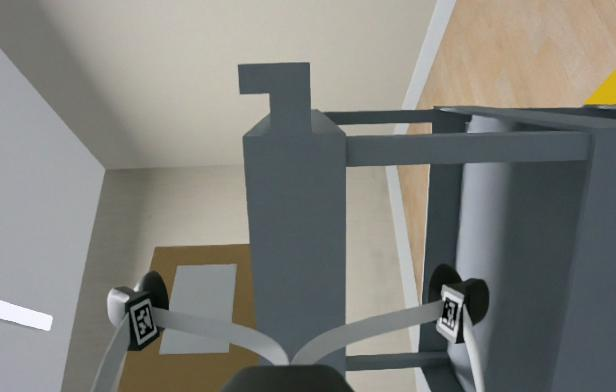

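Emit:
{"api": "move", "payload": {"blocking": false, "r1": {"base": {"translate_m": 0.2, "strafe_m": 0.037}, "pace": "slow", "contact_limits": {"translate_m": 0.3, "strafe_m": 0.3}}, "cameras": []}}

Emit:
{"api": "wait", "payload": {"seconds": 5, "cameras": ["r1_head_camera", "r1_wrist_camera"]}}

r1: "contact_limits": translate_m and strafe_m are given together and make one move, which takes one limit: state it under one of them only
Scene clock: 1822.80 s.
r1.base_odometry: x=+1.593 y=+1.864 heading=-2.269
r1.turned_by_wheels: +0.000
r1.turned_by_imu: +0.000
r1.base_tilt: forward=-1.6 right=+1.3
r1.lidar_m: 0.63 0.74 1.13 0.83 0.81 0.89 1.25 1.76 1.88 2.00 1.93 0.63
r1.base_status: done
r1.joint_positions: lift_m=+0.650 arm_m=+0.050 wrist_yaw_rad=+0.002 wrist_pitch_rad=+0.006 wrist_roll_rad=+1.569 gripper_m=+0.141
r1.joint_status: all done
r1.measured_speeds: translate_m=+0.000 strafe_m=+0.000 rotate_rad=+0.000 lift_m=+0.000 arm_m=+0.000 wrist_yaw_rad=+0.000 wrist_pitch_rad=+0.000 wrist_roll_rad=+0.000
r1.motor_effort: lift_m=+13(14) arm_m=+5(8) wheel_0=-3(6) wheel_1=+1(9) wheel_2=-1(10)
r1.servo_current: wrist_yaw_rad=39(72) wrist_pitch_rad=39(52) wrist_roll_rad=52(78) gripper_m=39(46)
r1.hand_pose: x=+0.5094 y=-0.0868 z=+0.8261 quat_wxyz=(+0.708, +0.706, +0.003, -0.001) (m; r1's base frame)
r1.wrist_depth_mm: - - - - - 1618 1160 / - - - 330 - 1576 1182 / - - - 342 351 353 353 / - - - 351 - - - / - - 676 366 - - - / - 209 597 382 - 193 - / - 535 539 143 - - -
r2.base_odometry: x=-2.375 y=-2.342 heading=-2.018
r2.turned_by_wheels: +0.000
r2.turned_by_imu: +0.000
r2.base_tilt: forward=-0.7 right=+0.1
r2.lidar_m: 1.11 0.47 0.29 3.34 3.66 4.77 3.67 1.76 1.41 1.39 1.40 1.11
r2.base_status: not commanded
r2.joint_positions: lift_m=+0.760 arm_m=+0.000 wrist_yaw_rad=+1.658 wrist_pitch_rad=+0.001 wrist_roll_rad=+0.000 gripper_m=-0.014
r2.joint_status: not commanded
r2.measured_speeds: translate_m=+0.000 strafe_m=+0.000 rotate_rad=+0.000 lift_m=+0.000 arm_m=+0.000 wrist_yaw_rad=+0.000 wrist_pitch_rad=+0.000 wrist_roll_rad=+0.000
r2.motor_effort: lift_m=+21(21) arm_m=-3(4) wheel_0=+14(14) wheel_1=+0(1) wheel_2=-4(4)
r2.servo_current: wrist_yaw_rad=59(78) wrist_pitch_rad=39(46) wrist_roll_rad=39(65) gripper_m=72(78)
r2.contact_limits: arm_m 1; translate_m 1
r2.hand_pose: x=+0.2330 y=+0.2949 z=+0.9376 quat_wxyz=(+0.676, -0.001, +0.000, +0.737) (m; r2's base frame)
r2.wrist_depth_mm: - - 254 169 234 226 220 / - - 255 166 235 227 220 / - - 257 170 236 229 222 / - - 258 170 237 229 222 / - - 259 170 240 230 224 / - - 190 172 236 231 225 / - - 264 - 240 229 226
pictures: none

not run: a call was refused earlier in this reply.

Emit:
{"api": "move", "payload": {"blocking": false, "r1": {"base": {"translate_m": 0.2, "strafe_m": 0.037}, "pace": "slow", "contact_limits": {"translate_m": 0.3}}, "cameras": []}}

Emit:
{"api": "wait", "payload": {"seconds": 5, "cameras": ["r1_head_camera", "r1_wrist_camera"]}}

Scene clock: 1827.60 s.
move: r1 moving
r1.base_odometry: x=+1.586 y=+1.852 heading=-2.269
r1.turned_by_wheels: +0.000
r1.turned_by_imu: +0.000
r1.base_tilt: forward=-1.6 right=+1.3
r1.lidar_m: 0.61 0.74 1.16 0.82 0.83 0.89 1.28 1.75 1.89 1.99 1.92 0.62
r1.base_status: translate_m moving; strafe_m moving
r1.joint_positions: lift_m=+0.650 arm_m=+0.050 wrist_yaw_rad=+0.002 wrist_pitch_rad=+0.006 wrist_roll_rad=+1.569 gripper_m=+0.141
r1.joint_status: not commanded
r1.measured_speeds: translate_m=+0.048 strafe_m=+0.009 rotate_rad=-0.003 lift_m=+0.000 arm_m=+0.000 wrist_yaw_rad=+0.000 wrist_pitch_rad=+0.000 wrist_roll_rad=+0.000
r1.motor_effort: lift_m=+13(13) arm_m=+5(5) wheel_0=+6(6) wheel_1=+5(7) wheel_2=-5(7)
r1.servo_current: wrist_yaw_rad=39(52) wrist_pitch_rad=46(52) wrist_roll_rad=39(72) gripper_m=46(46)
r1.contact_limits: translate_m 0.3
r1.hand_pose: x=+0.5094 y=-0.0868 z=+0.8261 quat_wxyz=(+0.708, +0.706, +0.003, -0.001) (m; r1's base frame)
r1.wrist_depth_mm: - - - - - 1618 1160 / - - - 320 - 1661 1160 / - - - 329 340 342 345 / - - - 340 - - - / - - 661 353 - - - / - 210 585 370 - 193 - / - 517 530 143 - - -
r2.base_odometry: x=-2.375 y=-2.342 heading=-2.018
r2.turned_by_wheels: +0.000
r2.turned_by_imu: +0.000
r2.base_tilt: forward=-0.7 right=+0.0
r2.lidar_m: 1.10 0.42 0.32 3.34 3.70 4.78 3.64 1.77 1.40 1.39 1.40 1.11
r2.base_status: not commanded
r2.joint_positions: lift_m=+0.760 arm_m=+0.000 wrist_yaw_rad=+1.658 wrist_pitch_rad=+0.001 wrist_roll_rad=+0.000 gripper_m=-0.014
r2.joint_status: not commanded
r2.measured_speeds: translate_m=+0.000 strafe_m=+0.000 rotate_rad=+0.000 lift_m=+0.000 arm_m=+0.000 wrist_yaw_rad=+0.000 wrist_pitch_rad=+0.000 wrist_roll_rad=+0.000
r2.motor_effort: lift_m=+21(21) arm_m=-4(4) wheel_0=+13(14) wheel_1=+0(1) wheel_2=-3(4)
r2.servo_current: wrist_yaw_rad=59(65) wrist_pitch_rad=46(46) wrist_roll_rad=46(59) gripper_m=72(78)
r2.contact_limits: arm_m 1; translate_m 1
r2.hand_pose: x=+0.2330 y=+0.2949 z=+0.9376 quat_wxyz=(+0.676, -0.001, +0.000, +0.737) (m; r2's base frame)
r2.wrist_depth_mm: - - 255 169 236 225 220 / - - 257 167 236 227 220 / - - 257 169 236 229 221 / - - 258 170 238 229 223 / - - 260 171 241 229 224 / - - 190 172 236 231 224 / - - 263 - 239 229 225
pictures: none
No camera images: "cameras" was empty.

Scene clock: 1830.40 s.
earlier move: r1 done
r1.base_odometry: x=+1.492 y=+1.687 heading=-2.269
r1.turned_by_wheels: +0.000
r1.turned_by_imu: +0.000
r1.base_tilt: forward=-1.6 right=+1.3
r1.lidar_m: 0.46 0.53 1.23 0.91 0.87 0.95 1.34 1.93 2.07 1.94 1.88 0.44
r1.base_status: done
r1.joint_positions: lift_m=+0.650 arm_m=+0.050 wrist_yaw_rad=+0.002 wrist_pitch_rad=+0.006 wrist_roll_rad=+1.569 gripper_m=+0.141
r1.joint_status: not commanded
r1.measured_speeds: translate_m=+0.000 strafe_m=+0.000 rotate_rad=+0.000 lift_m=+0.000 arm_m=+0.000 wrist_yaw_rad=+0.000 wrist_pitch_rad=+0.000 wrist_roll_rad=+0.000
r1.motor_effort: lift_m=+13(13) arm_m=+5(5) wheel_0=+4(7) wheel_1=+2(7) wheel_2=-2(7)
r1.servo_current: wrist_yaw_rad=72(72) wrist_pitch_rad=52(59) wrist_roll_rad=39(72) gripper_m=39(46)
r1.contact_limits: translate_m 0.3
r1.hand_pose: x=+0.5094 y=-0.0868 z=+0.8261 quat_wxyz=(+0.708, +0.706, +0.003, -0.001) (m; r1's base frame)
r1.wrist_depth_mm: - - 145 145 150 153 - / - - 149 151 152 564 - / - - 155 157 158 1983 - / - - 162 163 163 1983 - / - 466 168 169 170 1921 - / - 210 175 175 177 193 - / - 364 186 148 185 723 -
r2.base_odometry: x=-2.375 y=-2.342 heading=-2.018
r2.turned_by_wheels: +0.000
r2.turned_by_imu: +0.000
r2.base_tilt: forward=-0.7 right=+0.1
r2.lidar_m: 1.10 0.46 0.30 3.33 3.69 4.79 3.70 1.74 1.40 1.39 1.40 1.10
r2.base_status: not commanded
r2.joint_positions: lift_m=+0.760 arm_m=+0.000 wrist_yaw_rad=+1.658 wrist_pitch_rad=+0.001 wrist_roll_rad=+0.000 gripper_m=-0.014
r2.joint_status: not commanded
r2.measured_speeds: translate_m=+0.000 strafe_m=+0.000 rotate_rad=+0.000 lift_m=+0.000 arm_m=+0.000 wrist_yaw_rad=+0.000 wrist_pitch_rad=+0.000 wrist_roll_rad=+0.000
r2.motor_effort: lift_m=+21(21) arm_m=-4(4) wheel_0=+13(14) wheel_1=+0(1) wheel_2=-4(4)
r2.servo_current: wrist_yaw_rad=59(78) wrist_pitch_rad=39(46) wrist_roll_rad=46(65) gripper_m=72(78)
r2.contact_limits: arm_m 1; translate_m 1
r2.hand_pose: x=+0.2330 y=+0.2949 z=+0.9376 quat_wxyz=(+0.676, -0.001, +0.000, +0.737) (m; r2's base frame)
r2.wrist_depth_mm: - - 255 169 236 225 219 / - - 255 167 236 226 220 / - - 257 170 237 229 221 / - - 257 170 238 229 223 / - - 260 171 240 229 224 / - - 190 171 236 231 224 / - - 262 - 238 229 226
wait: 2.80 of 5 s (r1 has come to rest)
pictures: r1_head_camera, r1_wrist_camera
Images, in order (width x height): r1_head_camera 420x560, r1_wrist_camera 616x392.

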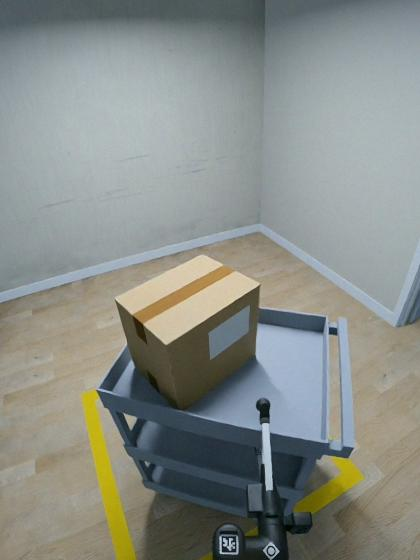

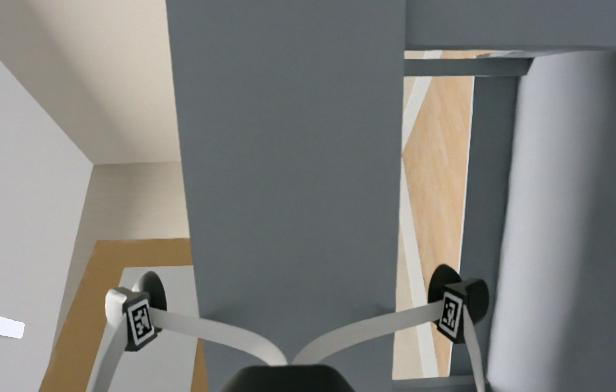

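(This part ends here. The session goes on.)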